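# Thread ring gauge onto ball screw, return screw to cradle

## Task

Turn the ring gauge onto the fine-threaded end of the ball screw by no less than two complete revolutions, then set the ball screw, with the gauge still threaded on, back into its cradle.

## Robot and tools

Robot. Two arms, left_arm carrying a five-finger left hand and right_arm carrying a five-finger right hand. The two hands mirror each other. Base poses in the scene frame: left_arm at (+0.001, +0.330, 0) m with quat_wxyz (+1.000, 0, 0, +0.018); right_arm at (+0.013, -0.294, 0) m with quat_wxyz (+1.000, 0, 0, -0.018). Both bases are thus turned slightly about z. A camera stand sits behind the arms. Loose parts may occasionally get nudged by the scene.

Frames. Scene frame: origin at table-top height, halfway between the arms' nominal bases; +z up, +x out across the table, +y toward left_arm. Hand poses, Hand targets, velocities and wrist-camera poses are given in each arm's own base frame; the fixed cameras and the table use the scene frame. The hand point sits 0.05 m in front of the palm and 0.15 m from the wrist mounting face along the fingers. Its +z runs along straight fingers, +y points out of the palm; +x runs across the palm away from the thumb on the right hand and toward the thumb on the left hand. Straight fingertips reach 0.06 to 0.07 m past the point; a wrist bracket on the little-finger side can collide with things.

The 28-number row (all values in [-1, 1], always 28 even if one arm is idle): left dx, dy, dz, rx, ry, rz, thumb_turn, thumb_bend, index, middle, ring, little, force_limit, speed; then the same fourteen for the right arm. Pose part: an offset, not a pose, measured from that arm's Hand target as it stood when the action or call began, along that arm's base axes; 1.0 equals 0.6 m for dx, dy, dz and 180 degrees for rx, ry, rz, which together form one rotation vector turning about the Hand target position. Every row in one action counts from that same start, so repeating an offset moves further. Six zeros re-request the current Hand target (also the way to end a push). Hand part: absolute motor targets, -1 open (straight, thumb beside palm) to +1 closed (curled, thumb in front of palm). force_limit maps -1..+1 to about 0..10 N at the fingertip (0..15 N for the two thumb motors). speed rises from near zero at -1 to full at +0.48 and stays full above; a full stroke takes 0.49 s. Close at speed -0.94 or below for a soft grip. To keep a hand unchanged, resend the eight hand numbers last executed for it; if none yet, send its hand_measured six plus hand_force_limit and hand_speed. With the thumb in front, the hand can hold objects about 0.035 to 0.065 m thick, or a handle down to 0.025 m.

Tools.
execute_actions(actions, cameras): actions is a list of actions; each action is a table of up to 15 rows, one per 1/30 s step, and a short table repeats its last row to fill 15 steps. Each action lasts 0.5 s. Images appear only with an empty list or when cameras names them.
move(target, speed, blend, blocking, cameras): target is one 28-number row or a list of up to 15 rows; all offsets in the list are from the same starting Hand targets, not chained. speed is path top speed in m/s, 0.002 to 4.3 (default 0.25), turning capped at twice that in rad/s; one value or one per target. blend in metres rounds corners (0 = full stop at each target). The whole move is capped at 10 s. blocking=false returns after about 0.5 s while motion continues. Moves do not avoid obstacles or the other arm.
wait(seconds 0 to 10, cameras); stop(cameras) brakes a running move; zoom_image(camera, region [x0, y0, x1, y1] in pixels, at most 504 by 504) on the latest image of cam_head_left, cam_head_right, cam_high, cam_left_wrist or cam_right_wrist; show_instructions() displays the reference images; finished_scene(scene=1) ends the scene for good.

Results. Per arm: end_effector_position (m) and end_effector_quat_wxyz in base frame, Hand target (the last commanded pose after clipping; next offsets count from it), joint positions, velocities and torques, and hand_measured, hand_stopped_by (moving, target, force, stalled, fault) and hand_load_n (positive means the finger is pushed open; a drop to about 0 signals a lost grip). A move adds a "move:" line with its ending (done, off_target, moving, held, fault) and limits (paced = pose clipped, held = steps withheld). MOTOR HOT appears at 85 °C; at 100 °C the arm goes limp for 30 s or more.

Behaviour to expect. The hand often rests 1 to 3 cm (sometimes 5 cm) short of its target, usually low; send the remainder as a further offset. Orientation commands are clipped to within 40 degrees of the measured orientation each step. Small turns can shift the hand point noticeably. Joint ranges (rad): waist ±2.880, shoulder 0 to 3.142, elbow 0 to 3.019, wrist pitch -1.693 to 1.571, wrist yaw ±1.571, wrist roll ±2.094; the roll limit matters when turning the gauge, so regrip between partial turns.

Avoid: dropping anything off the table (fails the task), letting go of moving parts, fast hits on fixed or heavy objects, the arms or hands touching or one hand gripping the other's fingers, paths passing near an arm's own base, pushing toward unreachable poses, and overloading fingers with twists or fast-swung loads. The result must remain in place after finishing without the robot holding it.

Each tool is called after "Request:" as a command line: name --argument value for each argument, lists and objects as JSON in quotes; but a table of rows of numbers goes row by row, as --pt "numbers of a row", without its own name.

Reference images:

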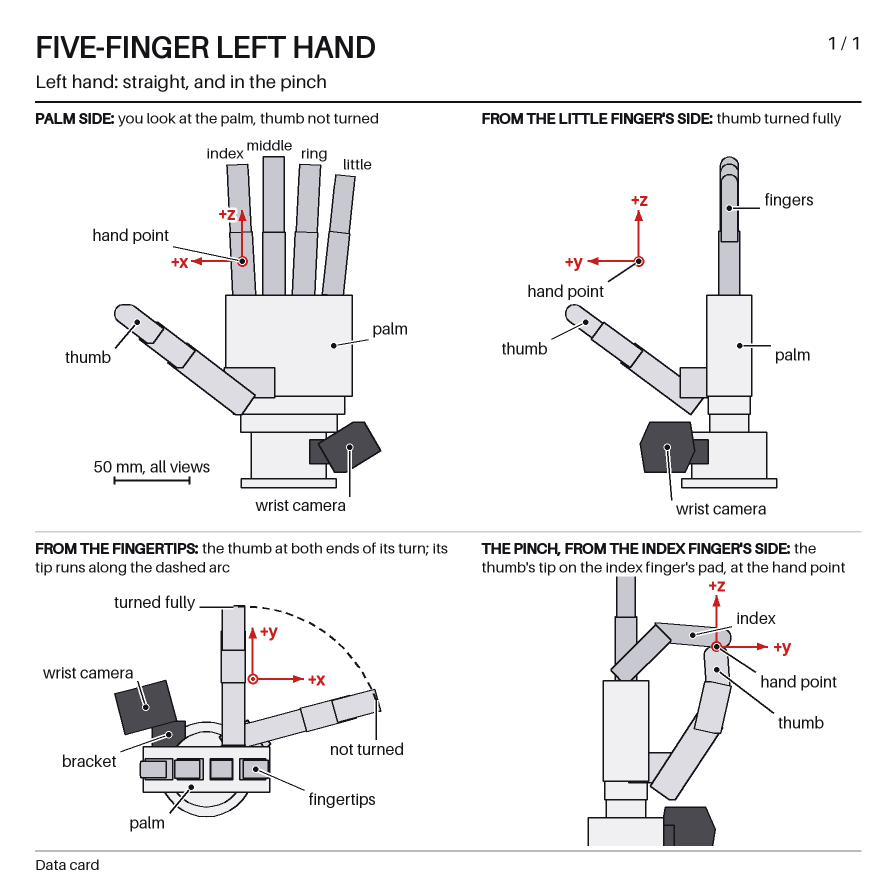

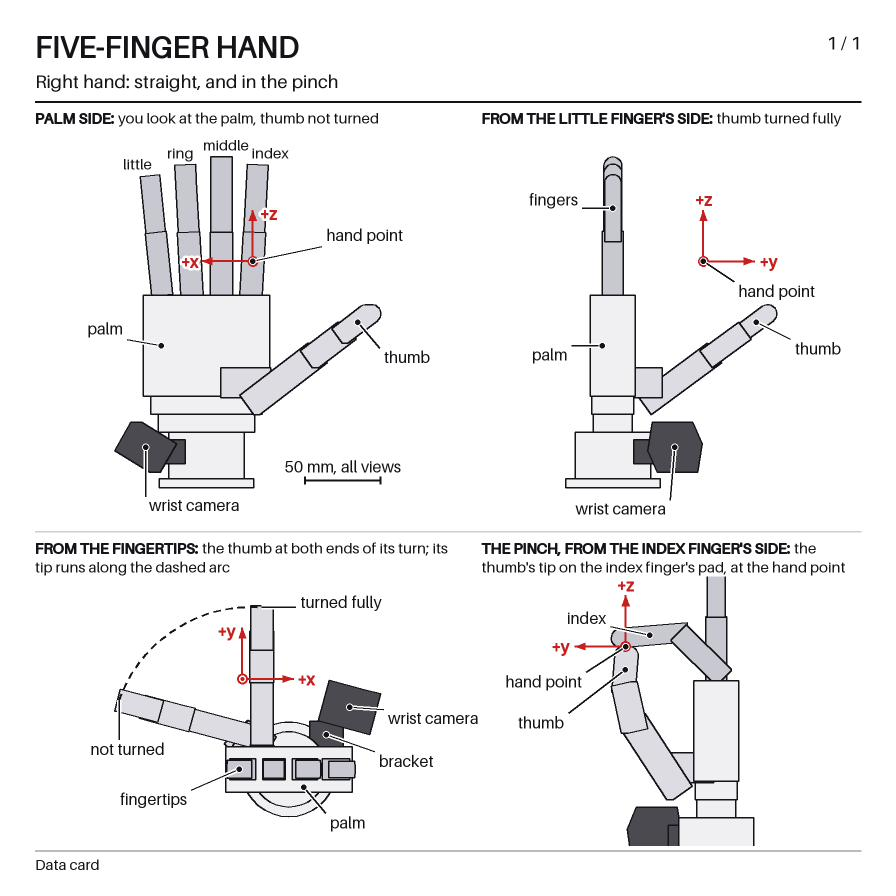

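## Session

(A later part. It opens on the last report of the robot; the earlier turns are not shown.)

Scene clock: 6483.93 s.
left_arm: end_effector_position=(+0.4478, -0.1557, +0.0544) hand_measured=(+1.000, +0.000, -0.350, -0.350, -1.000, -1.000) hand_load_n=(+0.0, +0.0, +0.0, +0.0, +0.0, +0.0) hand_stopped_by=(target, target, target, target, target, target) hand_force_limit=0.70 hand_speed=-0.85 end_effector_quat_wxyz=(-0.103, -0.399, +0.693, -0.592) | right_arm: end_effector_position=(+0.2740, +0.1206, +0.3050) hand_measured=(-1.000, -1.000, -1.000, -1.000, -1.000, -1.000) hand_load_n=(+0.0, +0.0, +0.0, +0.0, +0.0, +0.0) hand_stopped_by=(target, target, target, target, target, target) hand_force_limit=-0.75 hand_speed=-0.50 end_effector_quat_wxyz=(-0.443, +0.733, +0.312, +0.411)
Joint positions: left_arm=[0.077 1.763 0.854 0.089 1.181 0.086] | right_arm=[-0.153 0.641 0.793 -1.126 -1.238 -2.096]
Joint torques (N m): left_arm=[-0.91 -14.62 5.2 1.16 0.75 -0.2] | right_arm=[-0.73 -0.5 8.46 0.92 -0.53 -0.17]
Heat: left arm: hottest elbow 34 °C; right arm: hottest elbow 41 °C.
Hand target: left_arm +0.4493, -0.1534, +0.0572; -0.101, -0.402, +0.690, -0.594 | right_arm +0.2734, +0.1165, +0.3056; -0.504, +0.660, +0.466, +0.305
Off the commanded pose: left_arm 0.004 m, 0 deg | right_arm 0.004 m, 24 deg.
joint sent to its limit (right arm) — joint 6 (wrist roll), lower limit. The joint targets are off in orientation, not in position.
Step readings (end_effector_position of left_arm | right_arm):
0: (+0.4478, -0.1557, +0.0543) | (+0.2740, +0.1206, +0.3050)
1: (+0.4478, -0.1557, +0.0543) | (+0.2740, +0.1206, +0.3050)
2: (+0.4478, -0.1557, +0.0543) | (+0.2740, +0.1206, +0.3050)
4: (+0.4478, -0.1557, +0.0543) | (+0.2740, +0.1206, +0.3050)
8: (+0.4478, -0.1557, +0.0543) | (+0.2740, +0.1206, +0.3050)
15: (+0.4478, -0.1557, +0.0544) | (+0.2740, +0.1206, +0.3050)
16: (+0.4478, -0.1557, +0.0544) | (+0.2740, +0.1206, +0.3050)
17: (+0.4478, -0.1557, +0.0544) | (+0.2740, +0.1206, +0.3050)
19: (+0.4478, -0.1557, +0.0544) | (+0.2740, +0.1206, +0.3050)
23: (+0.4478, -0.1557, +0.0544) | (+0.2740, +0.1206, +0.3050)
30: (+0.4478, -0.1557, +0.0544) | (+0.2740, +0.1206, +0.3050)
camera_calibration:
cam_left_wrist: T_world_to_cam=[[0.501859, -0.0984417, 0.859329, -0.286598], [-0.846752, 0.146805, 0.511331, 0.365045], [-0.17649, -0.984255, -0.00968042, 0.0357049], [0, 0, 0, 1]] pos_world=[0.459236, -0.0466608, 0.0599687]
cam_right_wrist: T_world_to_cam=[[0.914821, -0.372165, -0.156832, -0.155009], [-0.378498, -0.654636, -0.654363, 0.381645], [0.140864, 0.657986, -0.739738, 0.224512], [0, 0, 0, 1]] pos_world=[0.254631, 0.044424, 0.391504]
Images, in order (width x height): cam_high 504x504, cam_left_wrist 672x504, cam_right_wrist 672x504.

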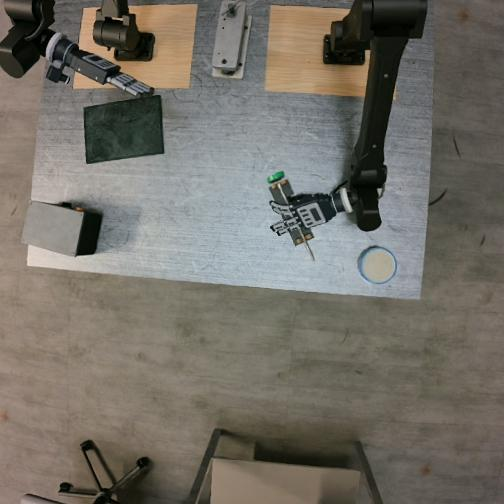

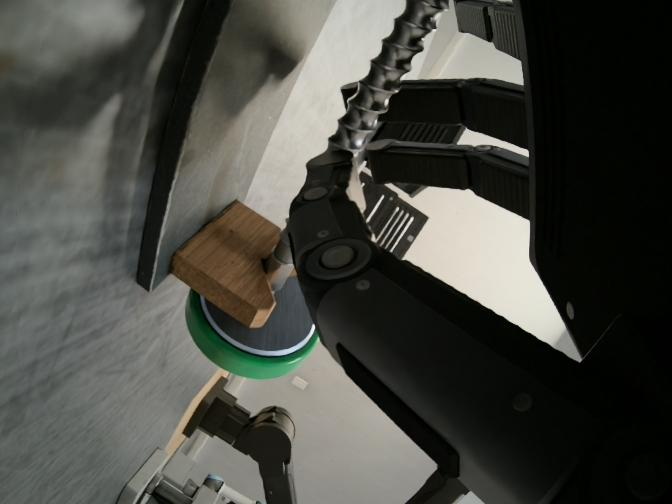

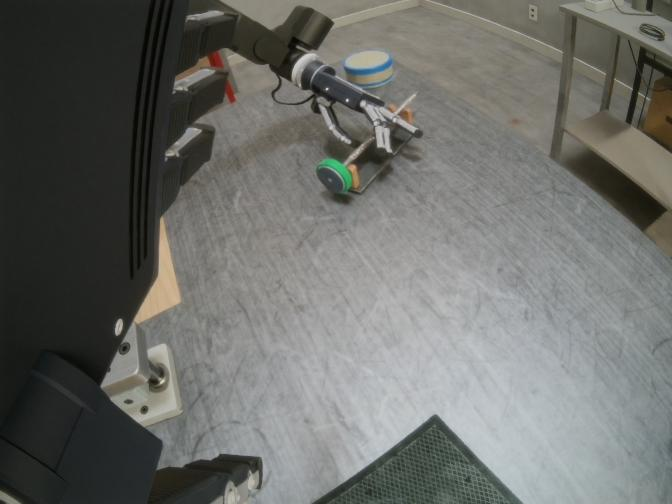

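Request:
move --pt "-0.0076 0.0148 0.1 0 0 0 1 0.0 -0.35 -0.35 -1 -1 0.7 -0.85 0 0 0 0 0 0 -1 -1 -1 -1 -1 -1 -0.75 -0.5" --pt "-0.02 0.06 0.3 0 0 0 1 0.0 -0.35 -0.35 -1 -1 0.7 -0.85 0 0 0 0 0 0 -1 -1 -1 -1 -1 -1 -0.75 -0.5" --blend '[0.02, 0]' --speed 0.08 --cameras '["all"]'

Request:
zoom_image --camera "cam_right_wrist" --region '[290, 60, 430, 200]'

Request:
zoom_image --camera "cam_high" --region '[255, 165, 325, 265]'

Scene clock: 6499.13 s.
left_arm: end_effector_position=(+0.4212, -0.1228, +0.2124) hand_measured=(+1.000, +0.000, -0.350, -0.350, -1.000, -1.000) hand_load_n=(+0.0, +0.0, +0.0, +0.0, +0.0, +0.0) hand_stopped_by=(target, target, target, target, target, target) hand_force_limit=0.70 hand_speed=-0.85 end_effector_quat_wxyz=(-0.128, -0.421, +0.683, -0.583) | right_arm: end_effector_position=(+0.2740, +0.1206, +0.3050) hand_measured=(-1.000, -1.000, -1.000, -1.000, -1.000, -1.000) hand_load_n=(+0.0, +0.0, +0.0, +0.0, +0.0, +0.0) hand_stopped_by=(target, target, target, target, target, target) hand_force_limit=-0.75 hand_speed=-0.50 end_effector_quat_wxyz=(-0.443, +0.733, +0.312, +0.411)
Joint positions: left_arm=[0.161 1.452 1.016 -0.609 1.232 0.252] | right_arm=[-0.153 0.641 0.793 -1.126 -1.238 -2.096]
Joint torques (N m): left_arm=[-0.85 -12.98 11.71 0.55 0.88 -0.09] | right_arm=[-0.79 -0.5 8.43 0.9 -0.52 -0.17]
Heat: left arm: hottest elbow 34 °C; right arm: hottest elbow 41 °C.
Hand target: left_arm +0.4372, -0.1174, +0.2371; -0.101, -0.402, +0.690, -0.594 | right_arm +0.2734, +0.1165, +0.3056; -0.504, +0.660, +0.466, +0.305
Off the commanded pose: left_arm 0.030 m, 4 deg | right_arm 0.004 m, 24 deg.
joint sent to its limit (right arm) — joint 6 (wrist roll), lower limit. The joint targets are off in orientation, not in position.
move: off_target (left_arm, right_arm)
camera_calibration:
cam_left_wrist: T_world_to_cam=[[0.560424, -0.0833225, 0.824004, -0.421101], [-0.810354, 0.150293, 0.566338, 0.230274], [-0.171031, -0.985124, 0.0167072, 0.0568886], [0, 0, 0, 1]] pos_world=[0.432328, -0.0136534, 0.215625]
cam_right_wrist: T_world_to_cam=[[0.914821, -0.372165, -0.156832, -0.155009], [-0.378498, -0.654636, -0.654363, 0.381645], [0.140864, 0.657986, -0.739738, 0.224512], [0, 0, 0, 1]] pos_world=[0.254631, 0.044424, 0.391504]

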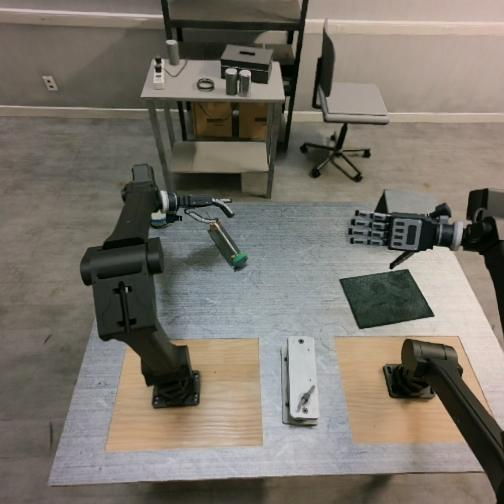

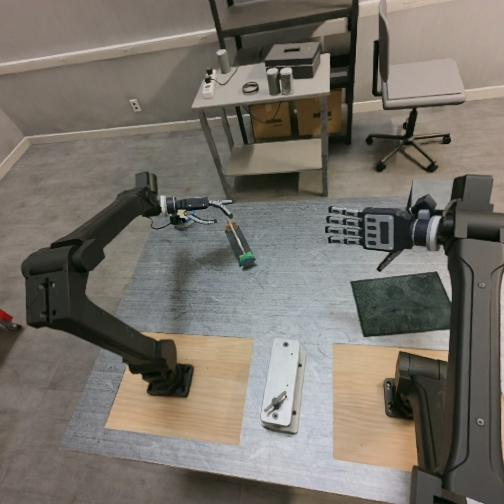

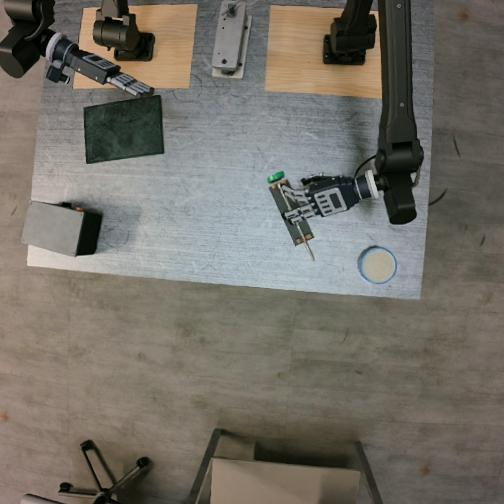

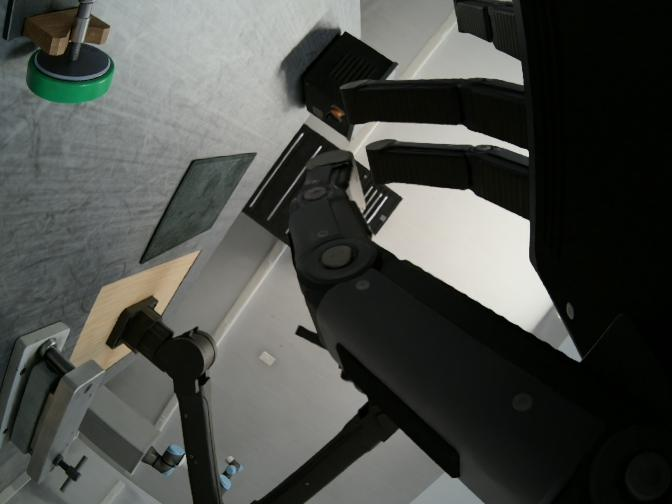

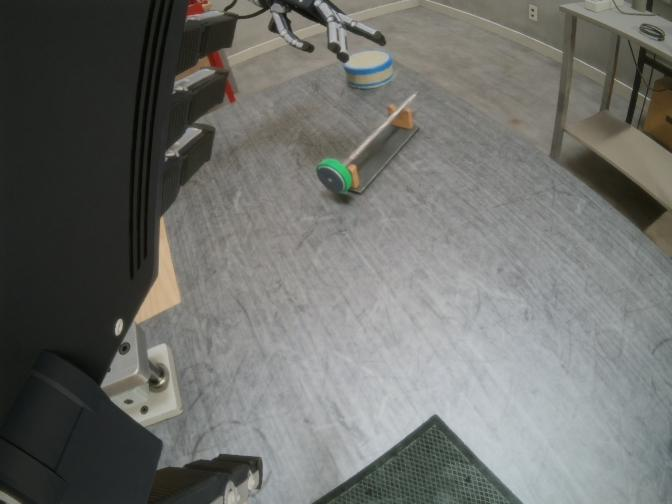

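Scaled by 3.600 from the camera's 672x504 image, which has a finer 960x720 frame.

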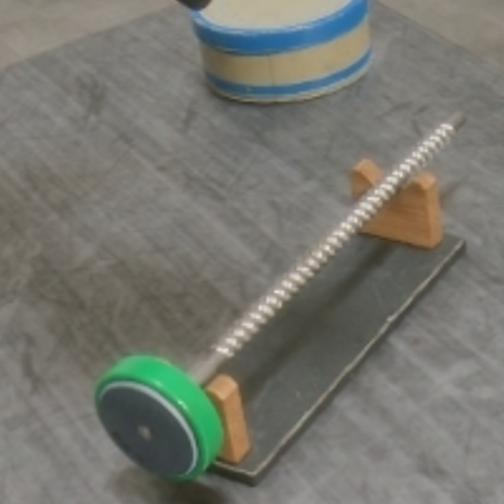

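Scaled by 5.040 from the camera's 504x504 image, which has a finer 720x720 frame.

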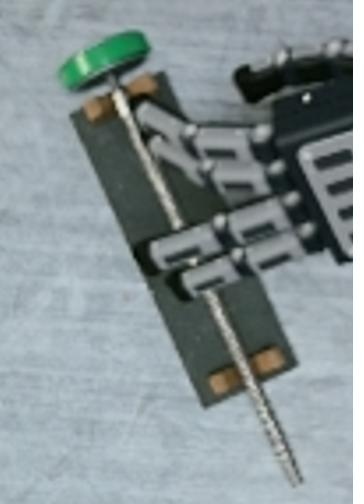

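Request:
zoom_image --camera "cam_left_wrist" --region '[0, 0, 140, 110]'

Request:
zoom_image --camera "cam_right_wrist" --region '[305, 140, 375, 205]'

Request:
zoom_image --camera "cam_right_wrist" --region '[375, 85, 425, 135]'

Request:
zoom_image --camera "cam_head_right" --region '[210, 200, 280, 280]'

Scaled by 3.600 from the camera's 672x504 image, which has a finer 960x720 frame.

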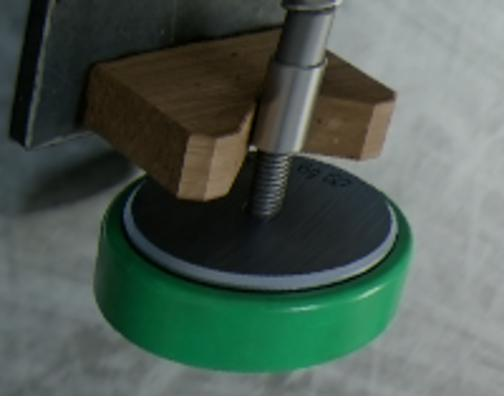

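Scaled by 7.200 from the camera's 672x504 image, which has a finer 960x720 frame.

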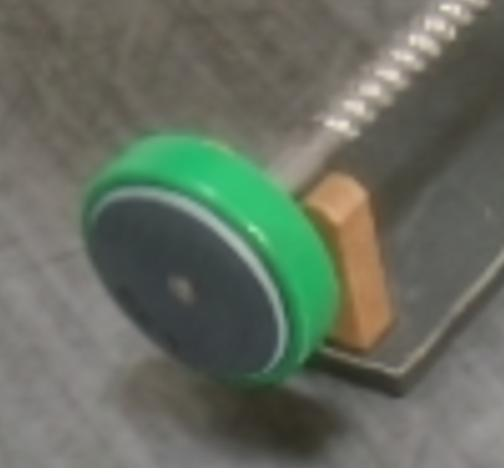

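Scaled by 10.080 from the camera's 672x504 image, which has a finer 960x720 frame.

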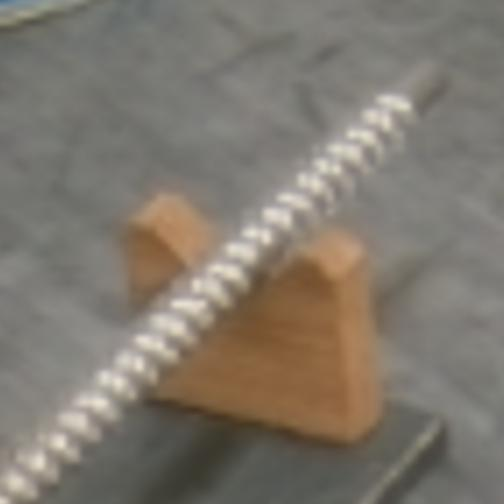

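Scaled by 6.300 from the camera's 504x504 image, which has a finer 720x720 frame.

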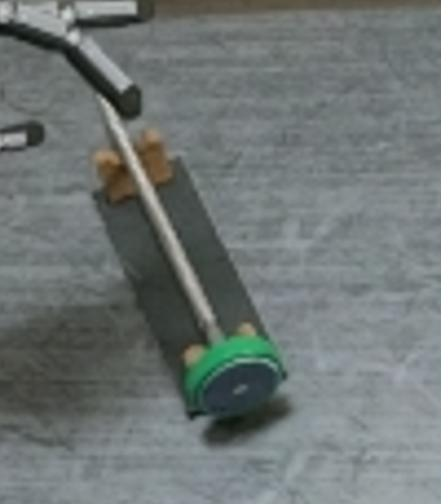

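Request:
finished_scene

The scene is finished: the task was done.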